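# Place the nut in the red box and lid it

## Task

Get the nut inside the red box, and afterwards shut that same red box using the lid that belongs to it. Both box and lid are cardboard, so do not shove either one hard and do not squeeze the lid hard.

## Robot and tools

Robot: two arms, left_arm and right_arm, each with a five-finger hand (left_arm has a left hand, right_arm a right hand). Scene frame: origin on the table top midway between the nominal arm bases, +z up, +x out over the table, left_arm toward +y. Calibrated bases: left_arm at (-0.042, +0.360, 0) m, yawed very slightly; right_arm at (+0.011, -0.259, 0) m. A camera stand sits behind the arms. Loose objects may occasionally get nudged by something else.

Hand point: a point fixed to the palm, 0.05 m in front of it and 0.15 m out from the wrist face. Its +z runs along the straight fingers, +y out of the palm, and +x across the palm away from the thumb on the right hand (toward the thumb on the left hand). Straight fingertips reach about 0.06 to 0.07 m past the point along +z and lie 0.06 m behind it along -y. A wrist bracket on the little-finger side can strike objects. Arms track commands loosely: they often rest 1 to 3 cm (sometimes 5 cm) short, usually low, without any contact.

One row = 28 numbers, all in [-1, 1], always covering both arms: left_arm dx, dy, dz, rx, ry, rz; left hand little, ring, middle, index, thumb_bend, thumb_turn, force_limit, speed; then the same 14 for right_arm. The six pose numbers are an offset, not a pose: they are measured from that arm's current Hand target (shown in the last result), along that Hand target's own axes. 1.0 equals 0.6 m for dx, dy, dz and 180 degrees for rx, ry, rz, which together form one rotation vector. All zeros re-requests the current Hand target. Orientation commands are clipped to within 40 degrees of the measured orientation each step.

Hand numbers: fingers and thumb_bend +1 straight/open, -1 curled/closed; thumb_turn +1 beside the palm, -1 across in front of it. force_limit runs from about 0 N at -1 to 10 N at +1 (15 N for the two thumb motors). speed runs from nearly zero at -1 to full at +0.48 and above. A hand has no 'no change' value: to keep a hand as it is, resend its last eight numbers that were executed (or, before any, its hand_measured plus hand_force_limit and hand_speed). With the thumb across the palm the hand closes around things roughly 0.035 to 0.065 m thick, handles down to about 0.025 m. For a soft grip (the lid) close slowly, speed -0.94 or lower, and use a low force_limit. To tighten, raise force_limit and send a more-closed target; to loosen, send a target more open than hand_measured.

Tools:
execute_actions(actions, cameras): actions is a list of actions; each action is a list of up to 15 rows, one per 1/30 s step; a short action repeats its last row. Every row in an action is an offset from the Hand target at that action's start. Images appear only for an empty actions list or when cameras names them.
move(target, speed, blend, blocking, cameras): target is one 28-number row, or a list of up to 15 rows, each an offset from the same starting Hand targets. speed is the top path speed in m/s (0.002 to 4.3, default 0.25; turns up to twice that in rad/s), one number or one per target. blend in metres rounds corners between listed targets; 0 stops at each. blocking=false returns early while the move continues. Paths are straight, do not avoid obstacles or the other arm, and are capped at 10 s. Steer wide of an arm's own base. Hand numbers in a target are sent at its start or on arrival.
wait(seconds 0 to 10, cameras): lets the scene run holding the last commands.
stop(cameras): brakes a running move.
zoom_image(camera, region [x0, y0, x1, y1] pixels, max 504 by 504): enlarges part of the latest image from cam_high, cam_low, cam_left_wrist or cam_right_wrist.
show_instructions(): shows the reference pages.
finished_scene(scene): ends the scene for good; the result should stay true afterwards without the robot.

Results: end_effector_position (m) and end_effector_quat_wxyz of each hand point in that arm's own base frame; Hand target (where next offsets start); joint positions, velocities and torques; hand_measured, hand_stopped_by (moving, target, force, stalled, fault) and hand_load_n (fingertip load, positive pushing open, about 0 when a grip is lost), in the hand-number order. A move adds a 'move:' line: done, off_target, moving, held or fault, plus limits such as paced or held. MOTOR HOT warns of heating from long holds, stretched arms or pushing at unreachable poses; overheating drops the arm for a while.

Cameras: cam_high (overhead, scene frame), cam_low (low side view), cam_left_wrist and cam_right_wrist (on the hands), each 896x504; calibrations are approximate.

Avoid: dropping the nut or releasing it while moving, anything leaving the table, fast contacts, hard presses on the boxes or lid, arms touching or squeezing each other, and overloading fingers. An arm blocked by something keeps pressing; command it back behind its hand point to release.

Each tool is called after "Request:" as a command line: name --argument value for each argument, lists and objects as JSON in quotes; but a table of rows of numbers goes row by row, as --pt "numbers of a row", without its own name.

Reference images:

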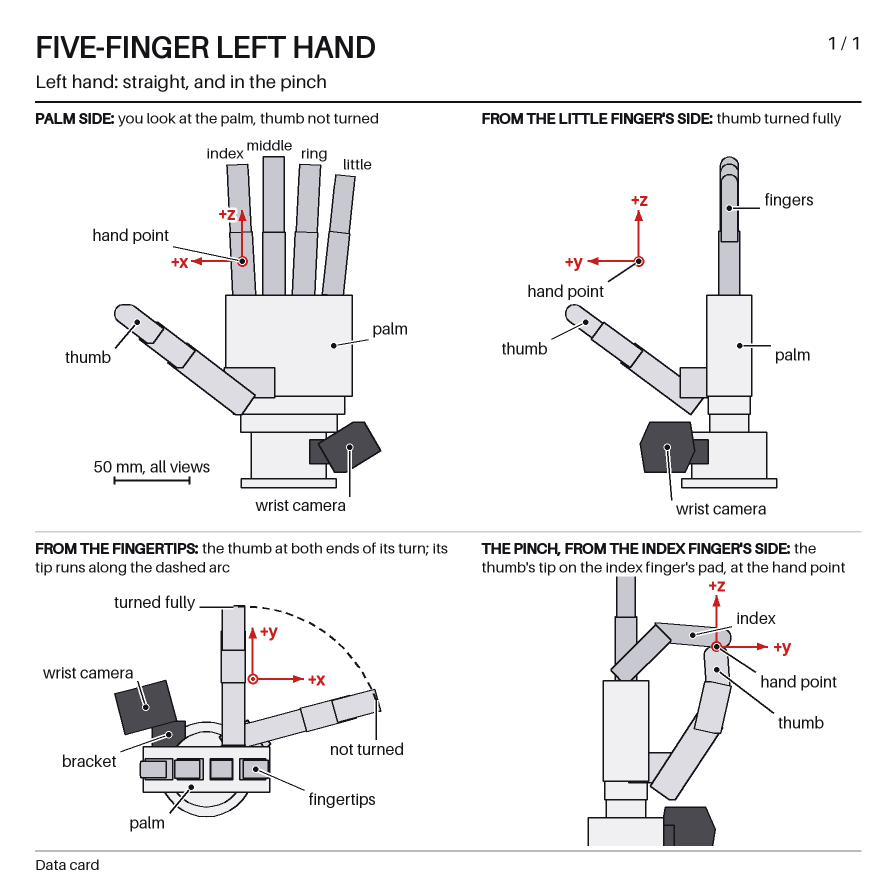

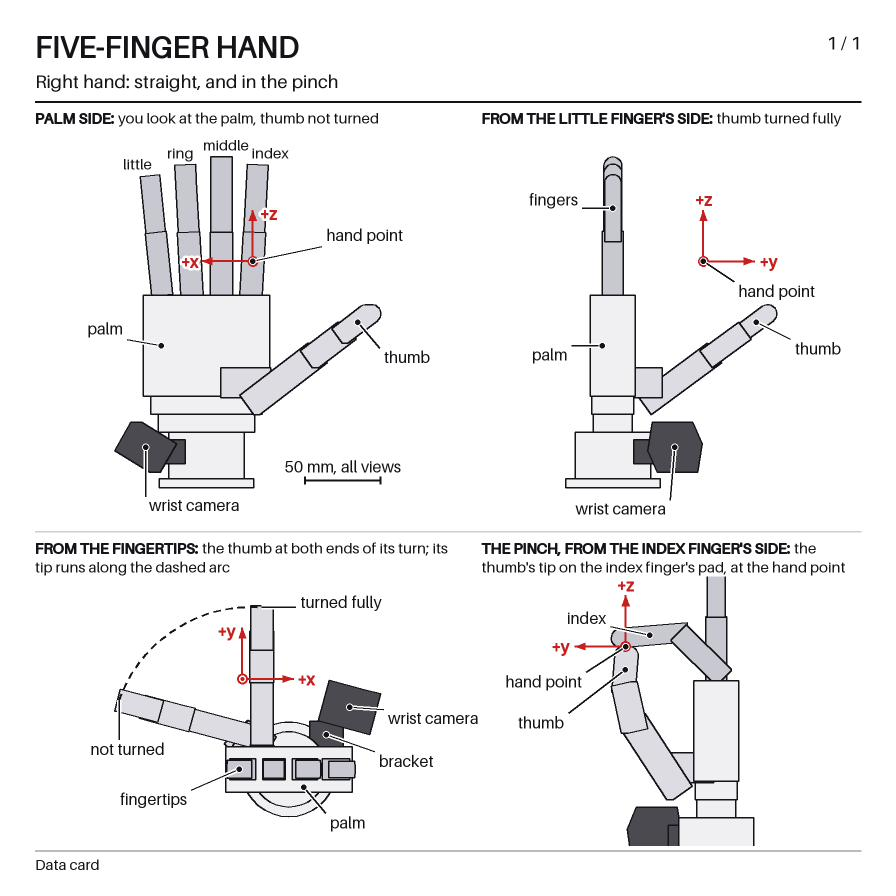

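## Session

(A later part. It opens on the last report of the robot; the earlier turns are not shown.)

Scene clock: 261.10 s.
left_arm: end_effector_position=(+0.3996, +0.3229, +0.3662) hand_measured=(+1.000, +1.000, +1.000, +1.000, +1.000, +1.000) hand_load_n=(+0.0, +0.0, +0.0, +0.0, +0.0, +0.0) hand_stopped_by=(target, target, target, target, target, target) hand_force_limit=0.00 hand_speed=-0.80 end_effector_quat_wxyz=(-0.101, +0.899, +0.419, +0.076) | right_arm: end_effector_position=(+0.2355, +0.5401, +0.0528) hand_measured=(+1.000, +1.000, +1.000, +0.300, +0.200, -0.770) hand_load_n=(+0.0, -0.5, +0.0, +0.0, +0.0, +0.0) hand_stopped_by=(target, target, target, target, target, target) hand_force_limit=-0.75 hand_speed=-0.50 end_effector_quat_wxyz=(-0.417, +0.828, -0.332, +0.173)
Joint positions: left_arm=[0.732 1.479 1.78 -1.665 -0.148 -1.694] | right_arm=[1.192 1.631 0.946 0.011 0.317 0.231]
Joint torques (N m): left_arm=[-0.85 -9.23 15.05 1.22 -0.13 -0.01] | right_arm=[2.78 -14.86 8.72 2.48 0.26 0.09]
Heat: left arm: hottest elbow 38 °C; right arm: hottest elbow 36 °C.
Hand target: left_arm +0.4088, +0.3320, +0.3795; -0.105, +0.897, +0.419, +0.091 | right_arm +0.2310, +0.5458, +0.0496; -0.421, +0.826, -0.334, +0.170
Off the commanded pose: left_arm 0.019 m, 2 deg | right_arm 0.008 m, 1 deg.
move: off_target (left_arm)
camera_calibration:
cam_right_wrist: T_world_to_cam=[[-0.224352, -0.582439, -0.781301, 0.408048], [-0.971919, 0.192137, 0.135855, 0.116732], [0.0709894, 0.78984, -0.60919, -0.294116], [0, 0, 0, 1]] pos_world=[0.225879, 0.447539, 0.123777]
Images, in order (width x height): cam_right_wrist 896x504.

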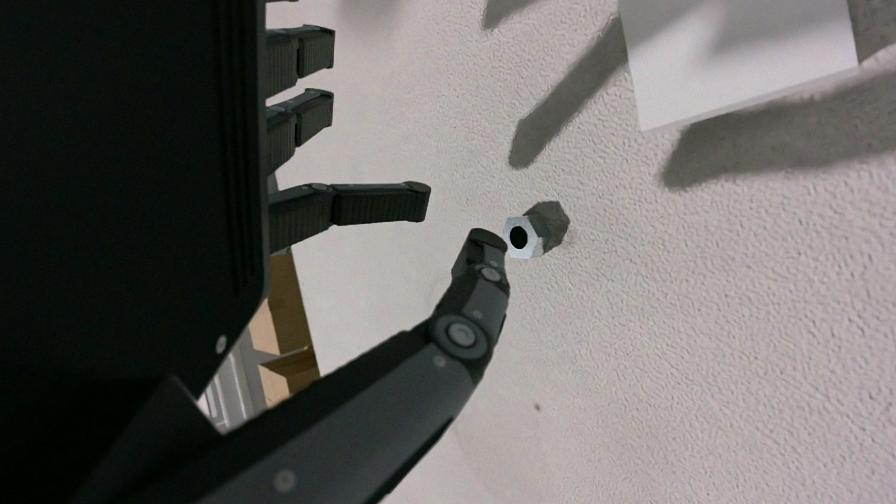

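Request:
move --target '[0,0,0,0,0,0,1,1,1,1,1,1,0,-0.8,-0.0085,0.0385,0.0115,0,0,0,1,1,1,0.3,0.2,-0.72,-0.75,-0.5]' --speed '[0.06]' --cameras '["cam_right_wrist"]'

Request:
zoom_image --camera "cam_right_wrist" --region '[360, 140, 600, 320]'

Scene clock: 271.73 s.
left_arm: end_effector_position=(+0.3996, +0.3229, +0.3662) hand_measured=(+1.000, +1.000, +1.000, +1.000, +1.000, +1.000) hand_load_n=(+0.0, +0.0, +0.0, +0.0, +0.0, +0.0) hand_stopped_by=(target, target, target, target, target, target) hand_force_limit=0.00 hand_speed=-0.80 end_effector_quat_wxyz=(-0.101, +0.899, +0.419, +0.076) | right_arm: end_effector_position=(+0.2264, +0.5379, +0.0291) hand_measured=(+1.000, +1.000, +1.000, +0.300, +0.200, -0.720) hand_load_n=(+0.0, +0.0, +0.0, +0.0, +0.0, +0.0) hand_stopped_by=(target, target, target, target, target, target) hand_force_limit=-0.75 hand_speed=-0.50 end_effector_quat_wxyz=(-0.416, +0.829, -0.332, +0.173)
Joint positions: left_arm=[0.732 1.479 1.78 -1.665 -0.148 -1.694] | right_arm=[1.209 1.665 0.911 0.075 0.33 0.243]
Joint torques (N m): left_arm=[-0.73 -9.41 15.06 1.22 -0.14 -0.01] | right_arm=[2.73 -15.15 8.29 2.44 0.27 0.1]
Heat: left arm: hottest elbow 38 °C; right arm: hottest elbow 35 °C.
Hand target: left_arm +0.4088, +0.3320, +0.3795; -0.105, +0.897, +0.419, +0.091 | right_arm +0.2218, +0.5436, +0.0269; -0.421, +0.826, -0.334, +0.170
Off the commanded pose: left_arm 0.019 m, 2 deg | right_arm 0.008 m, 1 deg.
move: off_target (left_arm)
camera_calibration:
cam_right_wrist: T_world_to_cam=[[-0.224859, -0.583768, -0.780162, 0.386938], [-0.971816, 0.192529, 0.136035, 0.111281], [0.0707912, 0.788763, -0.610607, -0.305524], [0, 0, 0, 1]] pos_world=[0.21678, 0.445443, 0.100181]
Images, in order (width x height): cam_right_wrist 896x504.

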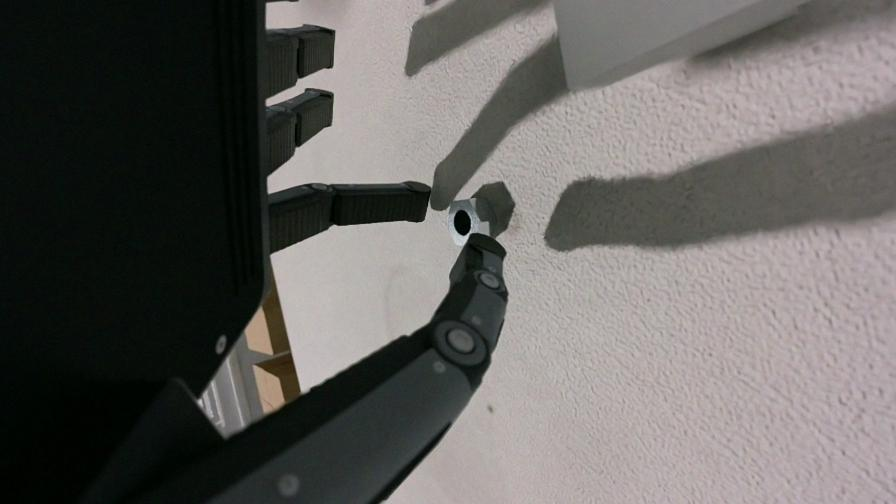

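Scaled by 2.100 from the camera's 896x504 image, which has a finer 1280x720 frame.

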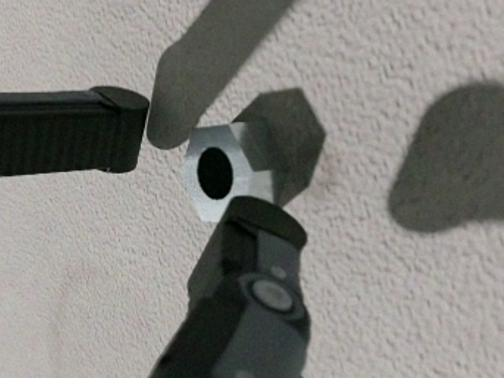

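Request:
move --target '[0,0,0,0,0,0,1,1,1,1,1,1,0,-0.8,0,0.01348,0.0098,0,0,0,1,1,1,0.3,0.2,-0.72,-0.75,-0.5]' --speed '[0.04]' --cameras '["cam_right_wrist"]'

Request:
zoom_image --camera "cam_right_wrist" --region '[360, 140, 600, 320]'

Scene clock: 278.73 s.
left_arm: end_effector_position=(+0.3996, +0.3229, +0.3662) hand_measured=(+1.000, +1.000, +1.000, +1.000, +1.000, +1.000) hand_load_n=(+0.0, +0.0, +0.0, +0.0, +0.0, +0.0) hand_stopped_by=(target, target, target, target, target, target) hand_force_limit=0.00 hand_speed=-0.80 end_effector_quat_wxyz=(-0.101, +0.899, +0.419, +0.076) | right_arm: end_effector_position=(+0.2276, +0.5408, +0.0253) hand_measured=(+1.000, +1.000, +1.000, +0.300, +0.200, -0.720) hand_load_n=(+0.0, +0.0, +0.0, -0.5, +0.0, +0.0) hand_stopped_by=(target, target, target, target, target, target) hand_force_limit=-0.75 hand_speed=-0.50 end_effector_quat_wxyz=(-0.421, +0.826, -0.333, +0.173)
Joint positions: left_arm=[0.732 1.479 1.78 -1.665 -0.148 -1.694] | right_arm=[1.209 1.678 0.908 0.104 0.331 0.244]
Joint torques (N m): left_arm=[-0.91 -9.17 15.06 1.26 -0.13 0] | right_arm=[2.73 -14.45 7.83 2.37 0.23 0.09]
Heat: left arm: hottest elbow 38 °C; right arm: hottest elbow 35 °C.
Hand target: left_arm +0.4088, +0.3320, +0.3795; -0.105, +0.897, +0.419, +0.091 | right_arm +0.2217, +0.5436, +0.0168; -0.421, +0.826, -0.334, +0.170
Off the commanded pose: left_arm 0.019 m, 2 deg | right_arm 0.011 m, 0 deg.
move: off_target (left_arm, right_arm)
camera_calibration:
cam_right_wrist: T_world_to_cam=[[-0.222359, -0.574181, -0.787955, 0.380392], [-0.97213, 0.192155, 0.134309, 0.112719], [0.0742919, 0.79586, -0.600906, -0.315092], [0, 0, 0, 1]] pos_world=[0.21757, 0.447524, 0.0952522]
Images, in order (width x height): cam_right_wrist 896x504.

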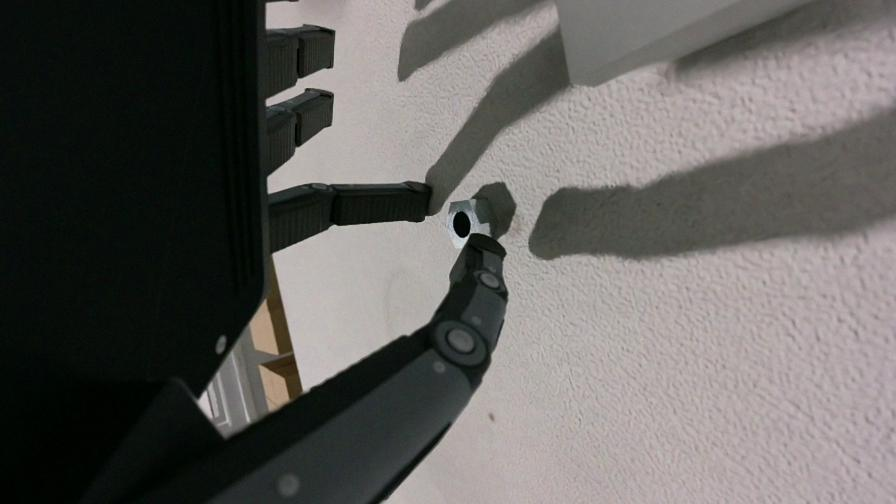

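Scaled by 2.100 from the camera's 896x504 image, which has a finer 1280x720 frame.

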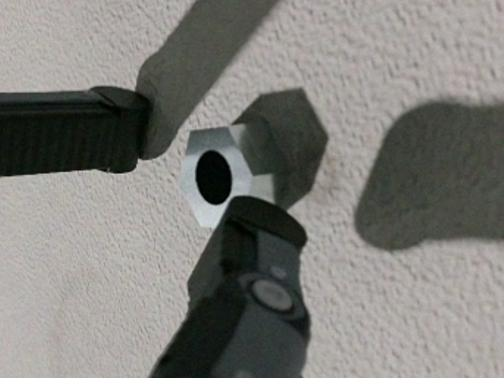

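Request:
wait --seconds 0 --cameras '["all"]'

Request:
zoom_image --camera "cam_low" --region '[450, 210, 530, 260]'

Request:
zoom_image --camera "cam_high" --region '[270, 310, 390, 400]'

Scene clock: 289.47 s.
left_arm: end_effector_position=(+0.3996, +0.3229, +0.3662) hand_measured=(+1.000, +1.000, +1.000, +1.000, +1.000, +1.000) hand_load_n=(+0.0, +0.0, +0.0, +0.0, +0.0, +0.0) hand_stopped_by=(target, target, target, target, target, target) hand_force_limit=0.00 hand_speed=-0.80 end_effector_quat_wxyz=(-0.101, +0.899, +0.419, +0.076) | right_arm: end_effector_position=(+0.2276, +0.5409, +0.0253) hand_measured=(+1.000, +1.000, +1.000, +0.300, +0.200, -0.720) hand_load_n=(+0.0, +0.0, -0.5, -0.5, +0.0, +0.0) hand_stopped_by=(target, target, target, target, target, target) hand_force_limit=-0.75 hand_speed=-0.50 end_effector_quat_wxyz=(-0.421, +0.825, -0.333, +0.173)
Joint positions: left_arm=[0.732 1.479 1.78 -1.665 -0.148 -1.694] | right_arm=[1.209 1.678 0.908 0.104 0.331 0.244]
Joint torques (N m): left_arm=[-0.73 -9.23 15.06 1.24 -0.13 -0.01] | right_arm=[2.73 -14.62 7.82 2.41 0.23 0.09]
Heat: left arm: hottest elbow 39 °C; right arm: hottest elbow 34 °C.
Hand target: left_arm +0.4088, +0.3320, +0.3795; -0.105, +0.897, +0.419, +0.091 | right_arm +0.2217, +0.5435, +0.0169; -0.421, +0.826, -0.334, +0.170
Off the commanded pose: left_arm 0.019 m, 2 deg | right_arm 0.011 m, 0 deg.
camera_calibration:
cam_left_wrist: T_world_to_cam=[[-0.603591, 0.766158, 0.220633, -0.0976119], [0.64962, 0.312152, 0.69322, -0.622724], [0.462245, 0.56175, -0.686124, 0.00189679], [0, 0, 0, 1]] pos_world=[0.34474, 0.268105, 0.454523]
cam_right_wrist: T_world_to_cam=[[-0.222275, -0.573894, -0.788187, 0.380267], [-0.972142, 0.192137, 0.134253, 0.112735], [0.074393, 0.796071, -0.600614, -0.315236], [0, 0, 0, 1]] pos_world=[0.21757, 0.447523, 0.0952513]

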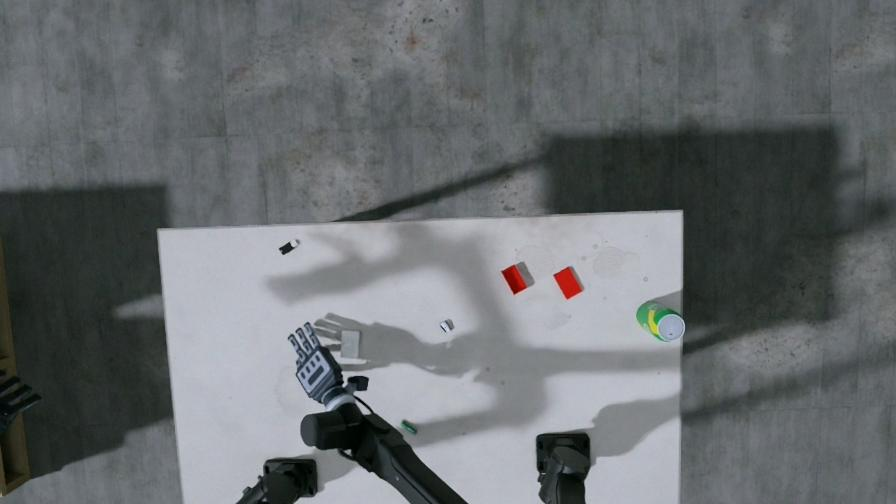

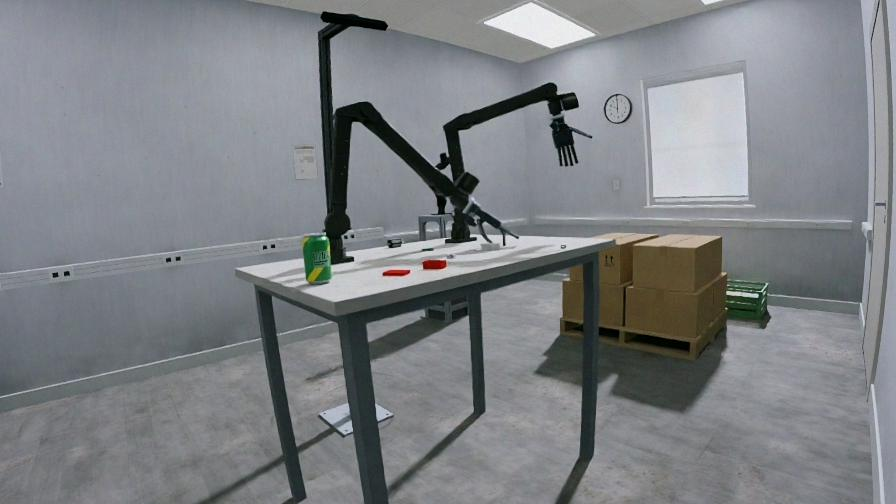

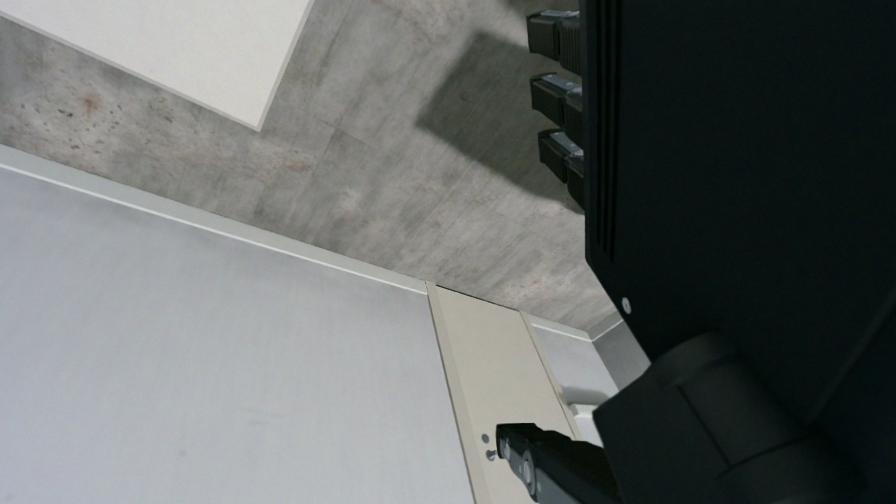

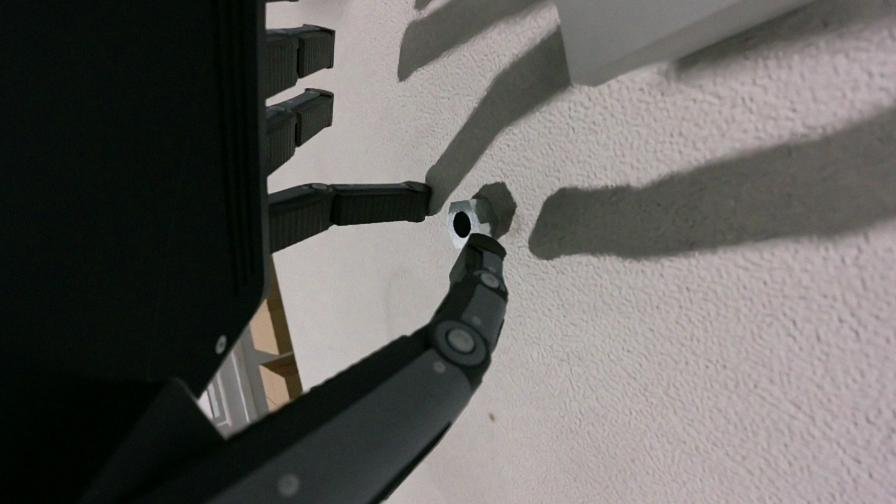

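Scaled by 6.300 from the camera's 896x504 image, which has a finer 1280x720 frame.

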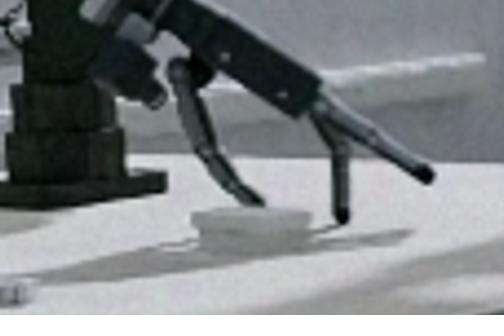

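Scaled by 4.200 from the camera's 896x504 image, which has a finer 1280x720 frame.

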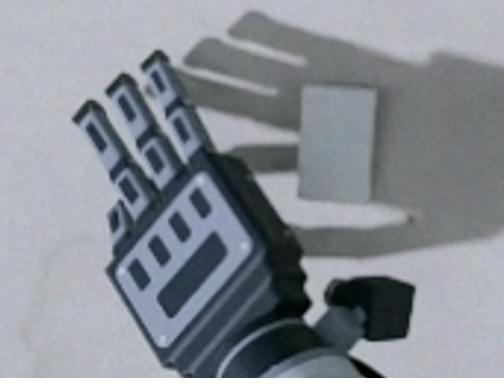

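Request:
move --target '[0,0,0,0,0,0,1,1,1,1,1,1,0,-0.8,0.0118,-0.0612,-0.0242,0.024,0,0,1,1,1,0.1,0.44,-0.5,-0.75,-0.5]' --speed '[0.08]' --cameras '["cam_right_wrist","cam_low"]'

Request:
zoom_image --camera "cam_right_wrist" --region '[360, 140, 600, 320]'

Request:
zoom_image --camera "cam_low" --region '[450, 210, 530, 260]'

Scene clock: 312.63 s.
left_arm: end_effector_position=(+0.3996, +0.3229, +0.3662) hand_measured=(+1.000, +1.000, +1.000, +1.000, +1.000, +1.000) hand_load_n=(+0.0, +0.0, +0.0, +0.0, +0.0, +0.0) hand_stopped_by=(target, target, target, target, target, target) hand_force_limit=0.00 hand_speed=-0.80 end_effector_quat_wxyz=(-0.101, +0.899, +0.419, +0.076) | right_arm: end_effector_position=(+0.2305, +0.5428, +0.0462) hand_measured=(+1.000, +1.000, +1.000, +0.100, +0.440, -0.500) hand_load_n=(+0.0, +0.0, +0.0, +0.0, +0.0, +0.0) hand_stopped_by=(target, target, target, target, target, target) hand_force_limit=-0.75 hand_speed=-0.50 end_effector_quat_wxyz=(-0.441, +0.815, -0.331, +0.178)
Joint positions: left_arm=[0.732 1.479 1.78 -1.665 -0.148 -1.694] | right_arm=[1.209 1.64 0.899 0.123 0.339 0.235]
Joint torques (N m): left_arm=[-0.85 -9.29 15.05 1.21 -0.13 -0.01] | right_arm=[1.96 -16.38 8.44 2.44 0.25 -0.16]
Heat: left arm: hottest elbow 39 °C; right arm: hottest elbow 32 °C.
Hand target: left_arm +0.4088, +0.3320, +0.3795; -0.105, +0.897, +0.419, +0.091 | right_arm +0.2337, +0.5457, +0.0552; -0.452, +0.809, -0.327, +0.183
Off the commanded pose: left_arm 0.019 m, 2 deg | right_arm 0.010 m, 2 deg.
move: off_target (left_arm)
camera_calibration:
cam_right_wrist: T_world_to_cam=[[-0.201405, -0.543104, -0.815152, 0.378247], [-0.975262, 0.188596, 0.11531, 0.115879], [0.0911089, 0.818211, -0.567653, -0.321906], [0, 0, 0, 1]] pos_world=[0.218522, 0.44696, 0.112236]
Images, in order (width x height): cam_low 896x504, cam_right_wrist 896x504.

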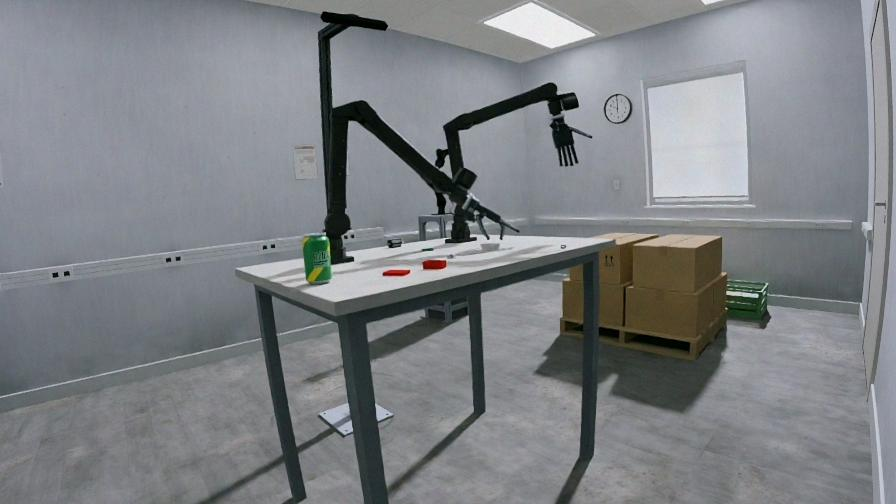

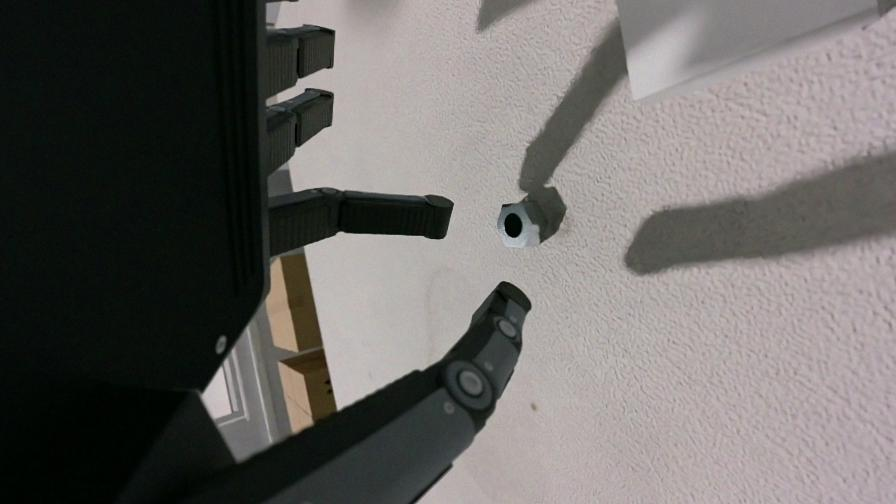

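Scaled by 2.100 from the camera's 896x504 image, which has a finer 1280x720 frame.

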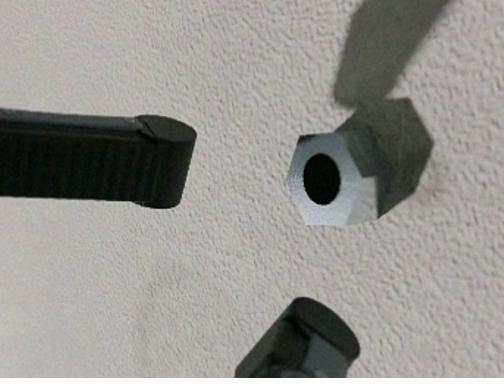

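Scaled by 6.300 from the camera's 896x504 image, which has a finer 1280x720 frame.

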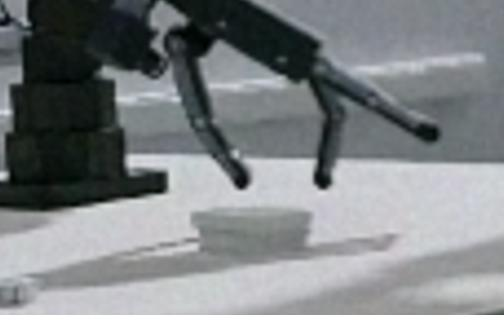

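Request:
move --target '[0,0,0,0,0,0,1,1,1,1,1,1,0,-0.8,0.0035,0.0188,0.0082,0.05,0,0,1,1,1,0.06,0.34,-0.5,-0.75,-0.5]' --speed '[0.08]' --cameras '["cam_right_wrist","cam_low"]'

Request:
zoom_image --camera "cam_right_wrist" --region '[360, 140, 600, 320]'

Request:
zoom_image --camera "cam_low" --region '[450, 210, 530, 260]'

Scene clock: 331.90 s.
left_arm: end_effector_position=(+0.3996, +0.3229, +0.3662) hand_measured=(+1.000, +1.000, +1.000, +1.000, +1.000, +1.000) hand_load_n=(+0.0, +0.0, +0.0, +0.0, +0.0, +0.0) hand_stopped_by=(target, target, target, target, target, target) hand_force_limit=0.00 hand_speed=-0.80 end_effector_quat_wxyz=(-0.101, +0.899, +0.419, +0.076) | right_arm: end_effector_position=(+0.2388, +0.5397, +0.0464) hand_measured=(+1.000, +1.000, +1.000, +0.060, +0.340, -0.500) hand_load_n=(+0.0, +0.0, +0.0, +0.0, +0.0, +0.0) hand_stopped_by=(target, target, target, target, target, target) hand_force_limit=-0.75 hand_speed=-0.50 end_effector_quat_wxyz=(-0.512, +0.770, -0.320, +0.206)
Joint positions: left_arm=[0.732 1.479 1.78 -1.665 -0.148 -1.694] | right_arm=[1.213 1.658 0.783 0.44 0.384 0.184]
Joint torques (N m): left_arm=[-0.67 -9.29 15.12 1.24 -0.14 -0.02] | right_arm=[2.84 -13.92 7.54 2.71 0.23 -0.14]
Heat: left arm: hottest elbow 39 °C; right arm: hottest elbow 31 °C.
Hand target: left_arm +0.4088, +0.3320, +0.3795; -0.105, +0.897, +0.419, +0.091 | right_arm +0.2341, +0.5430, +0.0430; -0.514, +0.771, -0.312, +0.208
Off the commanded pose: left_arm 0.019 m, 2 deg | right_arm 0.007 m, 1 deg.
move: off_target (left_arm)
camera_calibration:
cam_right_wrist: T_world_to_cam=[[-0.105885, -0.427744, -0.897677, 0.297108], [-0.981442, 0.190098, 0.0251834, 0.129384], [0.159875, 0.883684, -0.439934, -0.377738], [0, 0, 0, 1]] pos_world=[0.218833, 0.436292, 0.0972686]
Images, in order (width x height): cam_low 896x504, cam_right_wrist 896x504.

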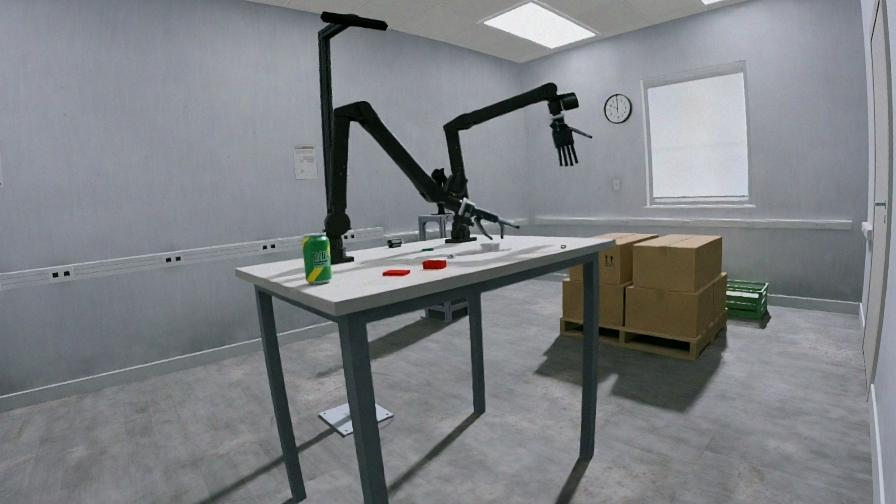

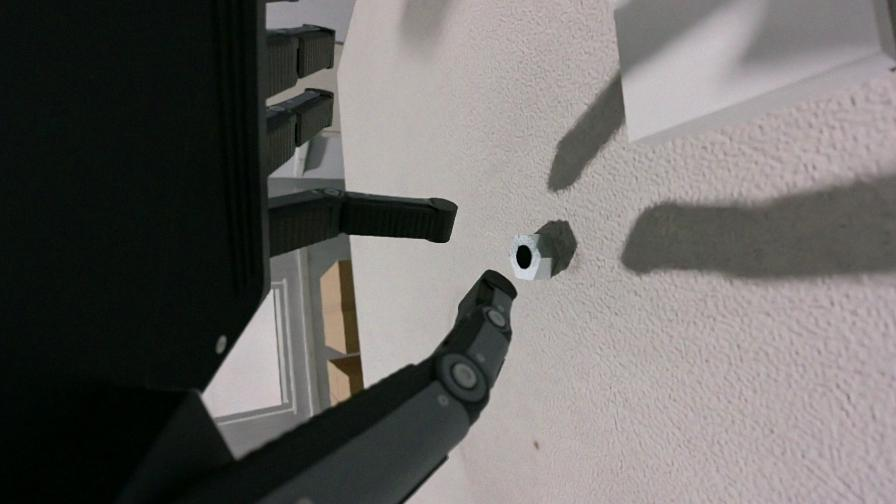

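Scaled by 2.100 from the camera's 896x504 image, which has a finer 1280x720 frame.

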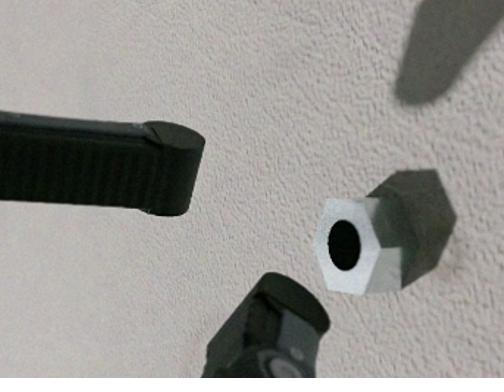

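Scaled by 6.300 from the camera's 896x504 image, which has a finer 1280x720 frame.

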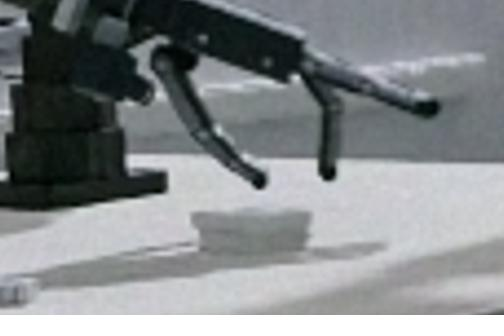

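Request:
move --target '[0,0,0,0,0,0,1,1,1,1,1,1,0,-0.8,-0.002,0.0245,0.0038,-0.0167,0,0,1,1,1,0.06,0.26,-0.5,-0.75,-0.5]' --speed '[0.06]' --cameras '["cam_right_wrist","cam_low"]'

Request:
zoom_image --camera "cam_right_wrist" --region '[360, 140, 600, 320]'

Request:
zoom_image --camera "cam_low" --region '[450, 210, 530, 260]'

Scene clock: 341.83 s.
left_arm: end_effector_position=(+0.3996, +0.3229, +0.3662) hand_measured=(+1.000, +1.000, +1.000, +1.000, +1.000, +1.000) hand_load_n=(+0.0, +0.0, +0.0, +0.0, +0.0, +0.0) hand_stopped_by=(target, target, target, target, target, target) hand_force_limit=0.00 hand_speed=-0.80 end_effector_quat_wxyz=(-0.101, +0.899, +0.419, +0.076) | right_arm: end_effector_position=(+0.2366, +0.5350, +0.0316) hand_measured=(+1.000, +1.000, +1.000, +0.060, +0.260, -0.500) hand_load_n=(+0.0, +0.0, +0.0, +0.0, +0.0, +0.0) hand_stopped_by=(target, target, target, target, target, target) hand_force_limit=-0.75 hand_speed=-0.50 end_effector_quat_wxyz=(-0.496, +0.781, -0.319, +0.206)
Joint positions: left_arm=[0.732 1.479 1.78 -1.665 -0.148 -1.694] | right_arm=[1.213 1.675 0.783 0.418 0.382 0.184]
Joint torques (N m): left_arm=[-0.97 -9.35 15.02 1.25 -0.13 0] | right_arm=[2.73 -14.1 8.53 1.4 -0.08 0.05]
Heat: left arm: hottest elbow 40 °C; right arm: hottest elbow 31 °C.
Hand target: left_arm +0.4088, +0.3320, +0.3795; -0.105, +0.897, +0.419, +0.091 | right_arm +0.2307, +0.5412, +0.0284; -0.494, +0.785, -0.317, +0.199
Off the commanded pose: left_arm 0.019 m, 2 deg | right_arm 0.009 m, 1 deg.
move: off_target (left_arm)
camera_calibration:
cam_right_wrist: T_world_to_cam=[[-0.117791, -0.461006, -0.879545, 0.301587], [-0.98145, 0.18896, 0.0323966, 0.128814], [0.151263, 0.867046, -0.474712, -0.367617], [0, 0, 0, 1]] pos_world=[0.217556, 0.433433, 0.0865739]
Images, in order (width x height): cam_low 896x504, cam_right_wrist 896x504.

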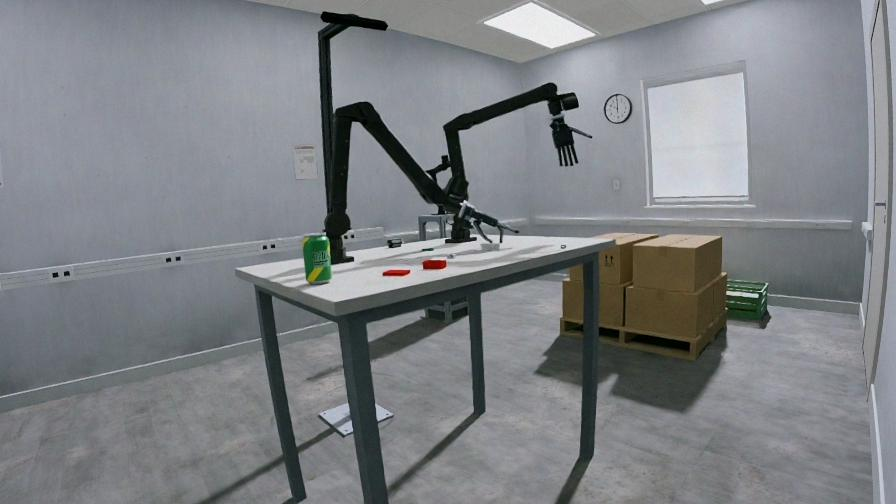

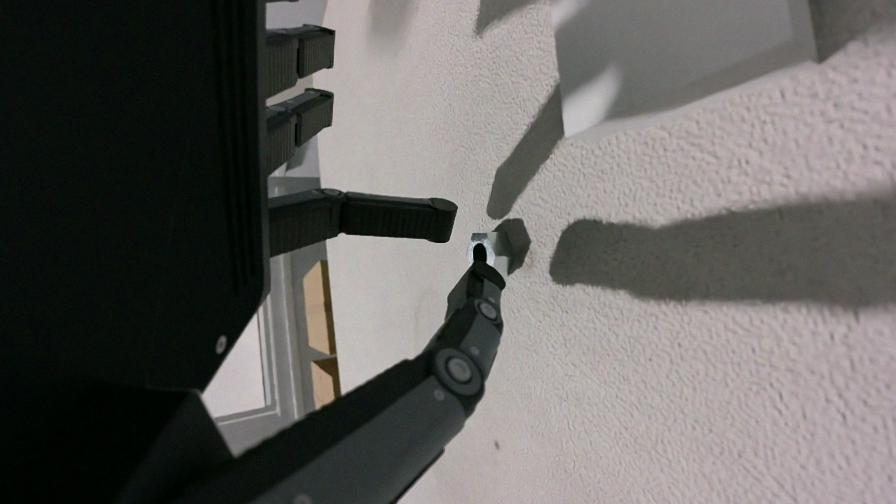

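Scaled by 2.100 from the camera's 896x504 image, which has a finer 1280x720 frame.

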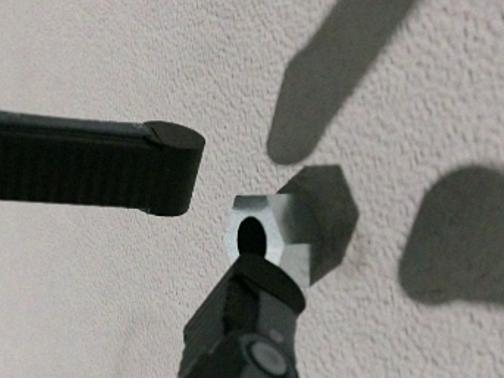

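Scaled by 6.300 from the camera's 896x504 image, which has a finer 1280x720 frame.

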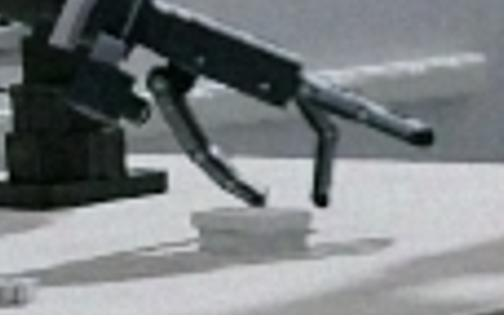

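Request:
move --target '[0,0,0,0,0,0,1,1,1,1,1,1,0,-0.8,0,0.0143,0.0032,0,0,0,1,1,1,0.06,0.26,-0.5,-0.75,-0.5]' --speed '[0.03]' --cameras '["cam_right_wrist","cam_low"]'

Request:
zoom_image --camera "cam_right_wrist" --region '[360, 140, 600, 320]'

Request:
zoom_image --camera "cam_low" --region '[450, 210, 530, 260]'

Scene clock: 350.40 s.
left_arm: end_effector_position=(+0.3996, +0.3229, +0.3662) hand_measured=(+1.000, +1.000, +1.000, +1.000, +1.000, +1.000) hand_load_n=(+0.0, +0.0, +0.0, +0.0, -0.5, -0.5) hand_stopped_by=(target, target, target, target, target, target) hand_force_limit=0.00 hand_speed=-0.80 end_effector_quat_wxyz=(-0.101, +0.899, +0.419, +0.076) | right_arm: end_effector_position=(+0.2355, +0.5335, +0.0219) hand_measured=(+1.000, +1.000, +1.000, +0.060, +0.260, -0.500) hand_load_n=(-0.5, +0.0, +0.0, +0.0, +0.0, +0.0) hand_stopped_by=(target, target, target, target, target, target) hand_force_limit=-0.75 hand_speed=-0.50 end_effector_quat_wxyz=(-0.488, +0.786, -0.319, +0.206)
Joint positions: left_arm=[0.732 1.479 1.78 -1.665 -0.148 -1.694] | right_arm=[1.214 1.692 0.783 0.418 0.382 0.184]
Joint torques (N m): left_arm=[-0.67 -9.29 15.08 1.18 -0.13 0] | right_arm=[2.78 -14.1 7.56 2.56 -0.02 0.06]
Heat: left arm: hottest elbow 40 °C; right arm: hottest elbow 31 °C.
Hand target: left_arm +0.4088, +0.3320, +0.3795; -0.105, +0.897, +0.419, +0.091 | right_arm +0.2293, +0.5398, +0.0198; -0.494, +0.785, -0.317, +0.199
Off the commanded pose: left_arm 0.019 m, 2 deg | right_arm 0.009 m, 1 deg.
move: off_target (left_arm)
camera_calibration:
cam_right_wrist: T_world_to_cam=[[-0.122791, -0.475149, -0.871295, 0.300898], [-0.981372, 0.188842, 0.035322, 0.128402], [0.147754, 0.859402, -0.489486, -0.365521], [0, 0, 0, 1]] pos_world=[0.216965, 0.432853, 0.0787185]
Images, in order (width x height): cam_low 896x504, cam_right_wrist 896x504.

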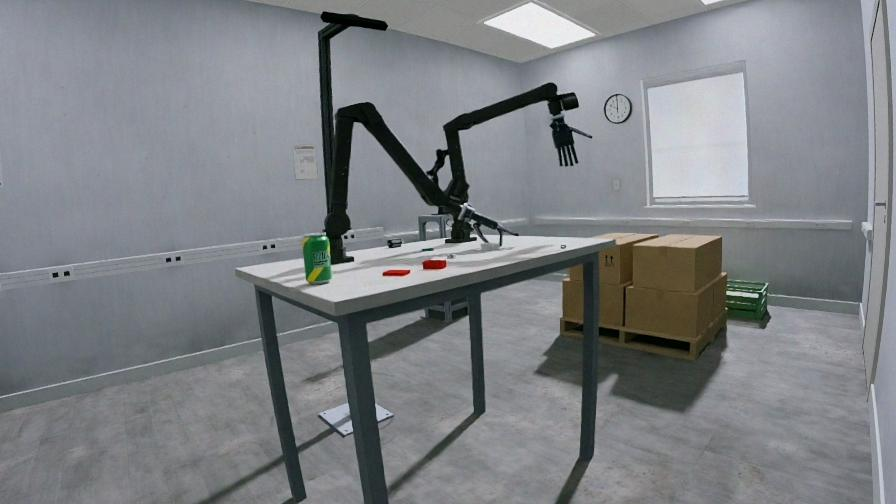

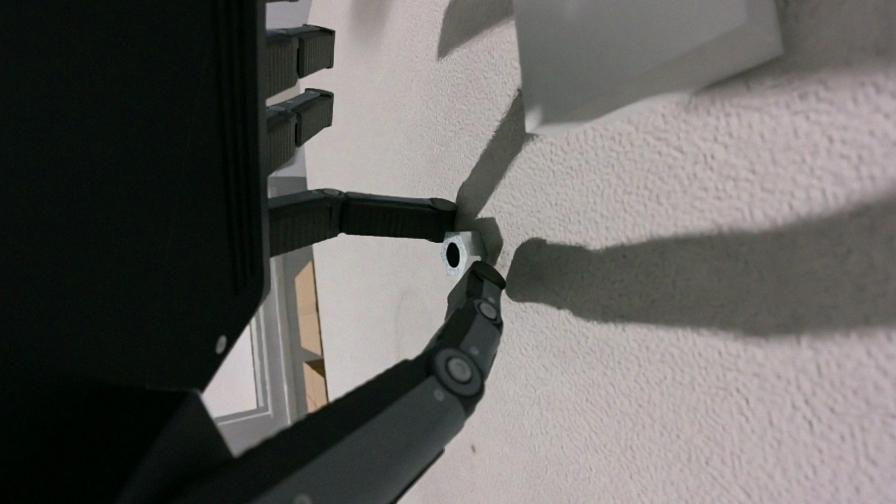

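Scaled by 2.100 from the camera's 896x504 image, which has a finer 1280x720 frame.

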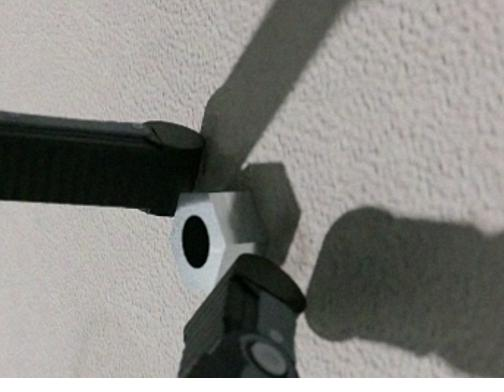

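Scaled by 6.300 from the camera's 896x504 image, which has a finer 1280x720 frame.

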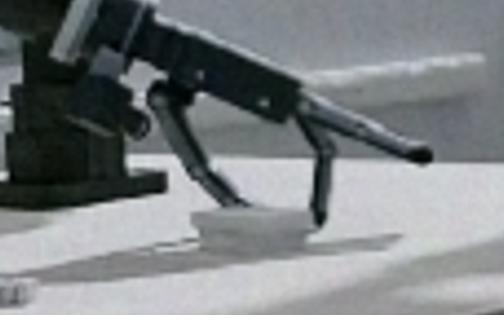

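Request:
move --target '[0,0,0,0,0,0,1,1,1,1,1,1,0,-0.8,0,0,0,0,0,0,1,1,1,-0.4,0.26,-0.5,-0.6,-0.95]' --speed '[0.03]' --cameras '["cam_right_wrist","cam_low"]'

Request:
zoom_image --camera "cam_right_wrist" --region '[360, 140, 600, 320]'

Scene clock: 355.97 s.
left_arm: end_effector_position=(+0.3996, +0.3229, +0.3662) hand_measured=(+1.000, +1.000, +1.000, +1.000, +1.000, +1.000) hand_load_n=(+0.0, +0.0, +0.0, +0.0, +0.0, +0.0) hand_stopped_by=(target, target, target, target, target, target) hand_force_limit=0.00 hand_speed=-0.80 end_effector_quat_wxyz=(-0.101, +0.899, +0.419, +0.076) | right_arm: end_effector_position=(+0.2355, +0.5335, +0.0219) hand_measured=(+1.000, +1.000, +1.000, -0.072, +0.260, -0.500) hand_load_n=(-0.5, +0.0, +0.0, +2.0, +2.0, +0.0) hand_stopped_by=(target, target, target, force, target, target) hand_force_limit=-0.60 hand_speed=-0.95 end_effector_quat_wxyz=(-0.488, +0.786, -0.319, +0.206)
Joint positions: left_arm=[0.732 1.479 1.78 -1.665 -0.148 -1.694] | right_arm=[1.214 1.692 0.783 0.418 0.382 0.184]
Joint torques (N m): left_arm=[-0.79 -9.17 15.09 1.21 -0.13 -0.01] | right_arm=[2.84 -14.1 7.57 2.55 -0.02 0.07]
Heat: left arm: hottest elbow 40 °C; right arm: hottest elbow 31 °C.
Hand target: left_arm +0.4088, +0.3320, +0.3795; -0.105, +0.897, +0.419, +0.091 | right_arm +0.2293, +0.5398, +0.0198; -0.494, +0.785, -0.317, +0.199
Off the commanded pose: left_arm 0.019 m, 2 deg | right_arm 0.009 m, 1 deg.
move: off_target (left_arm)
camera_calibration:
cam_right_wrist: T_world_to_cam=[[-0.122791, -0.475149, -0.871295, 0.300898], [-0.981372, 0.188842, 0.035322, 0.128402], [0.147754, 0.859402, -0.489486, -0.365521], [0, 0, 0, 1]] pos_world=[0.216965, 0.432853, 0.0787185]
Images, in order (width x height): cam_low 896x504, cam_right_wrist 896x504.

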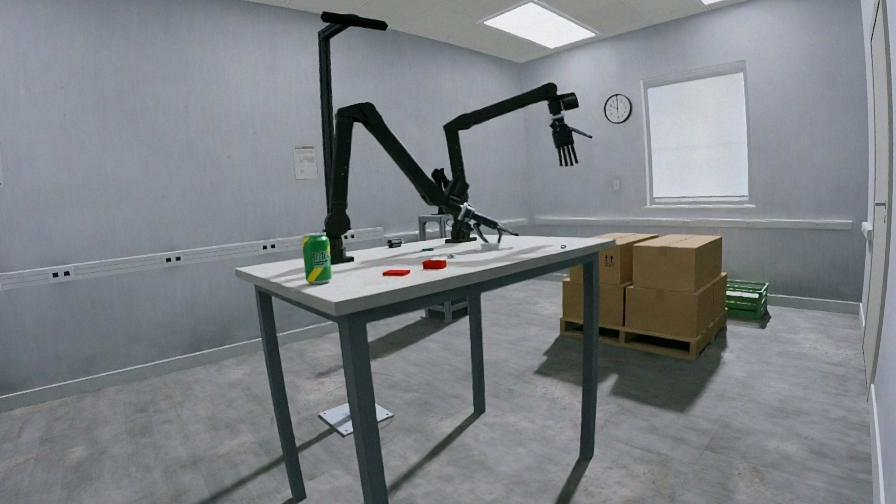

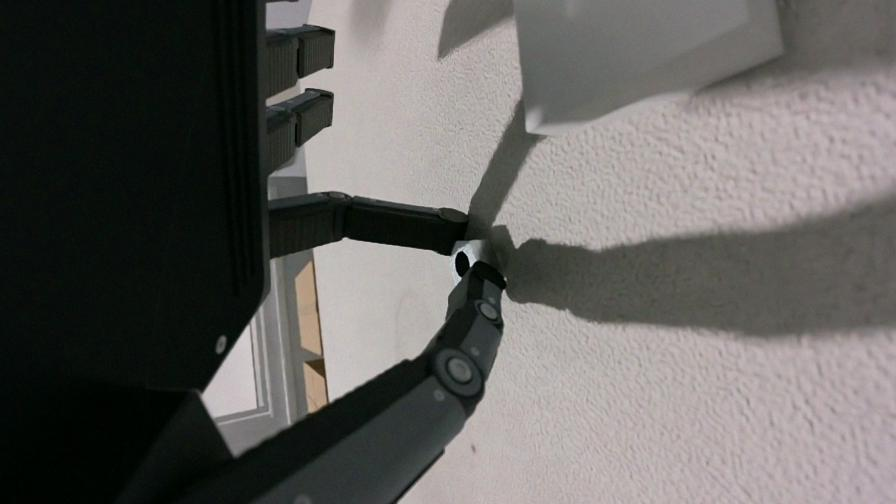

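Scaled by 2.100 from the camera's 896x504 image, which has a finer 1280x720 frame.

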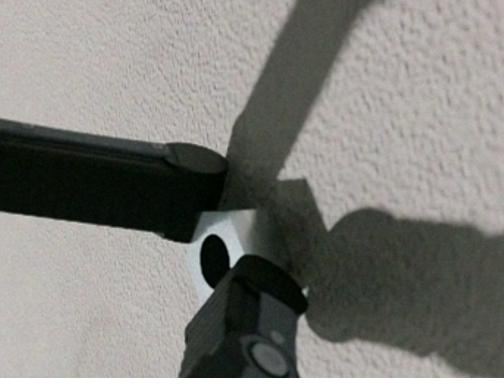

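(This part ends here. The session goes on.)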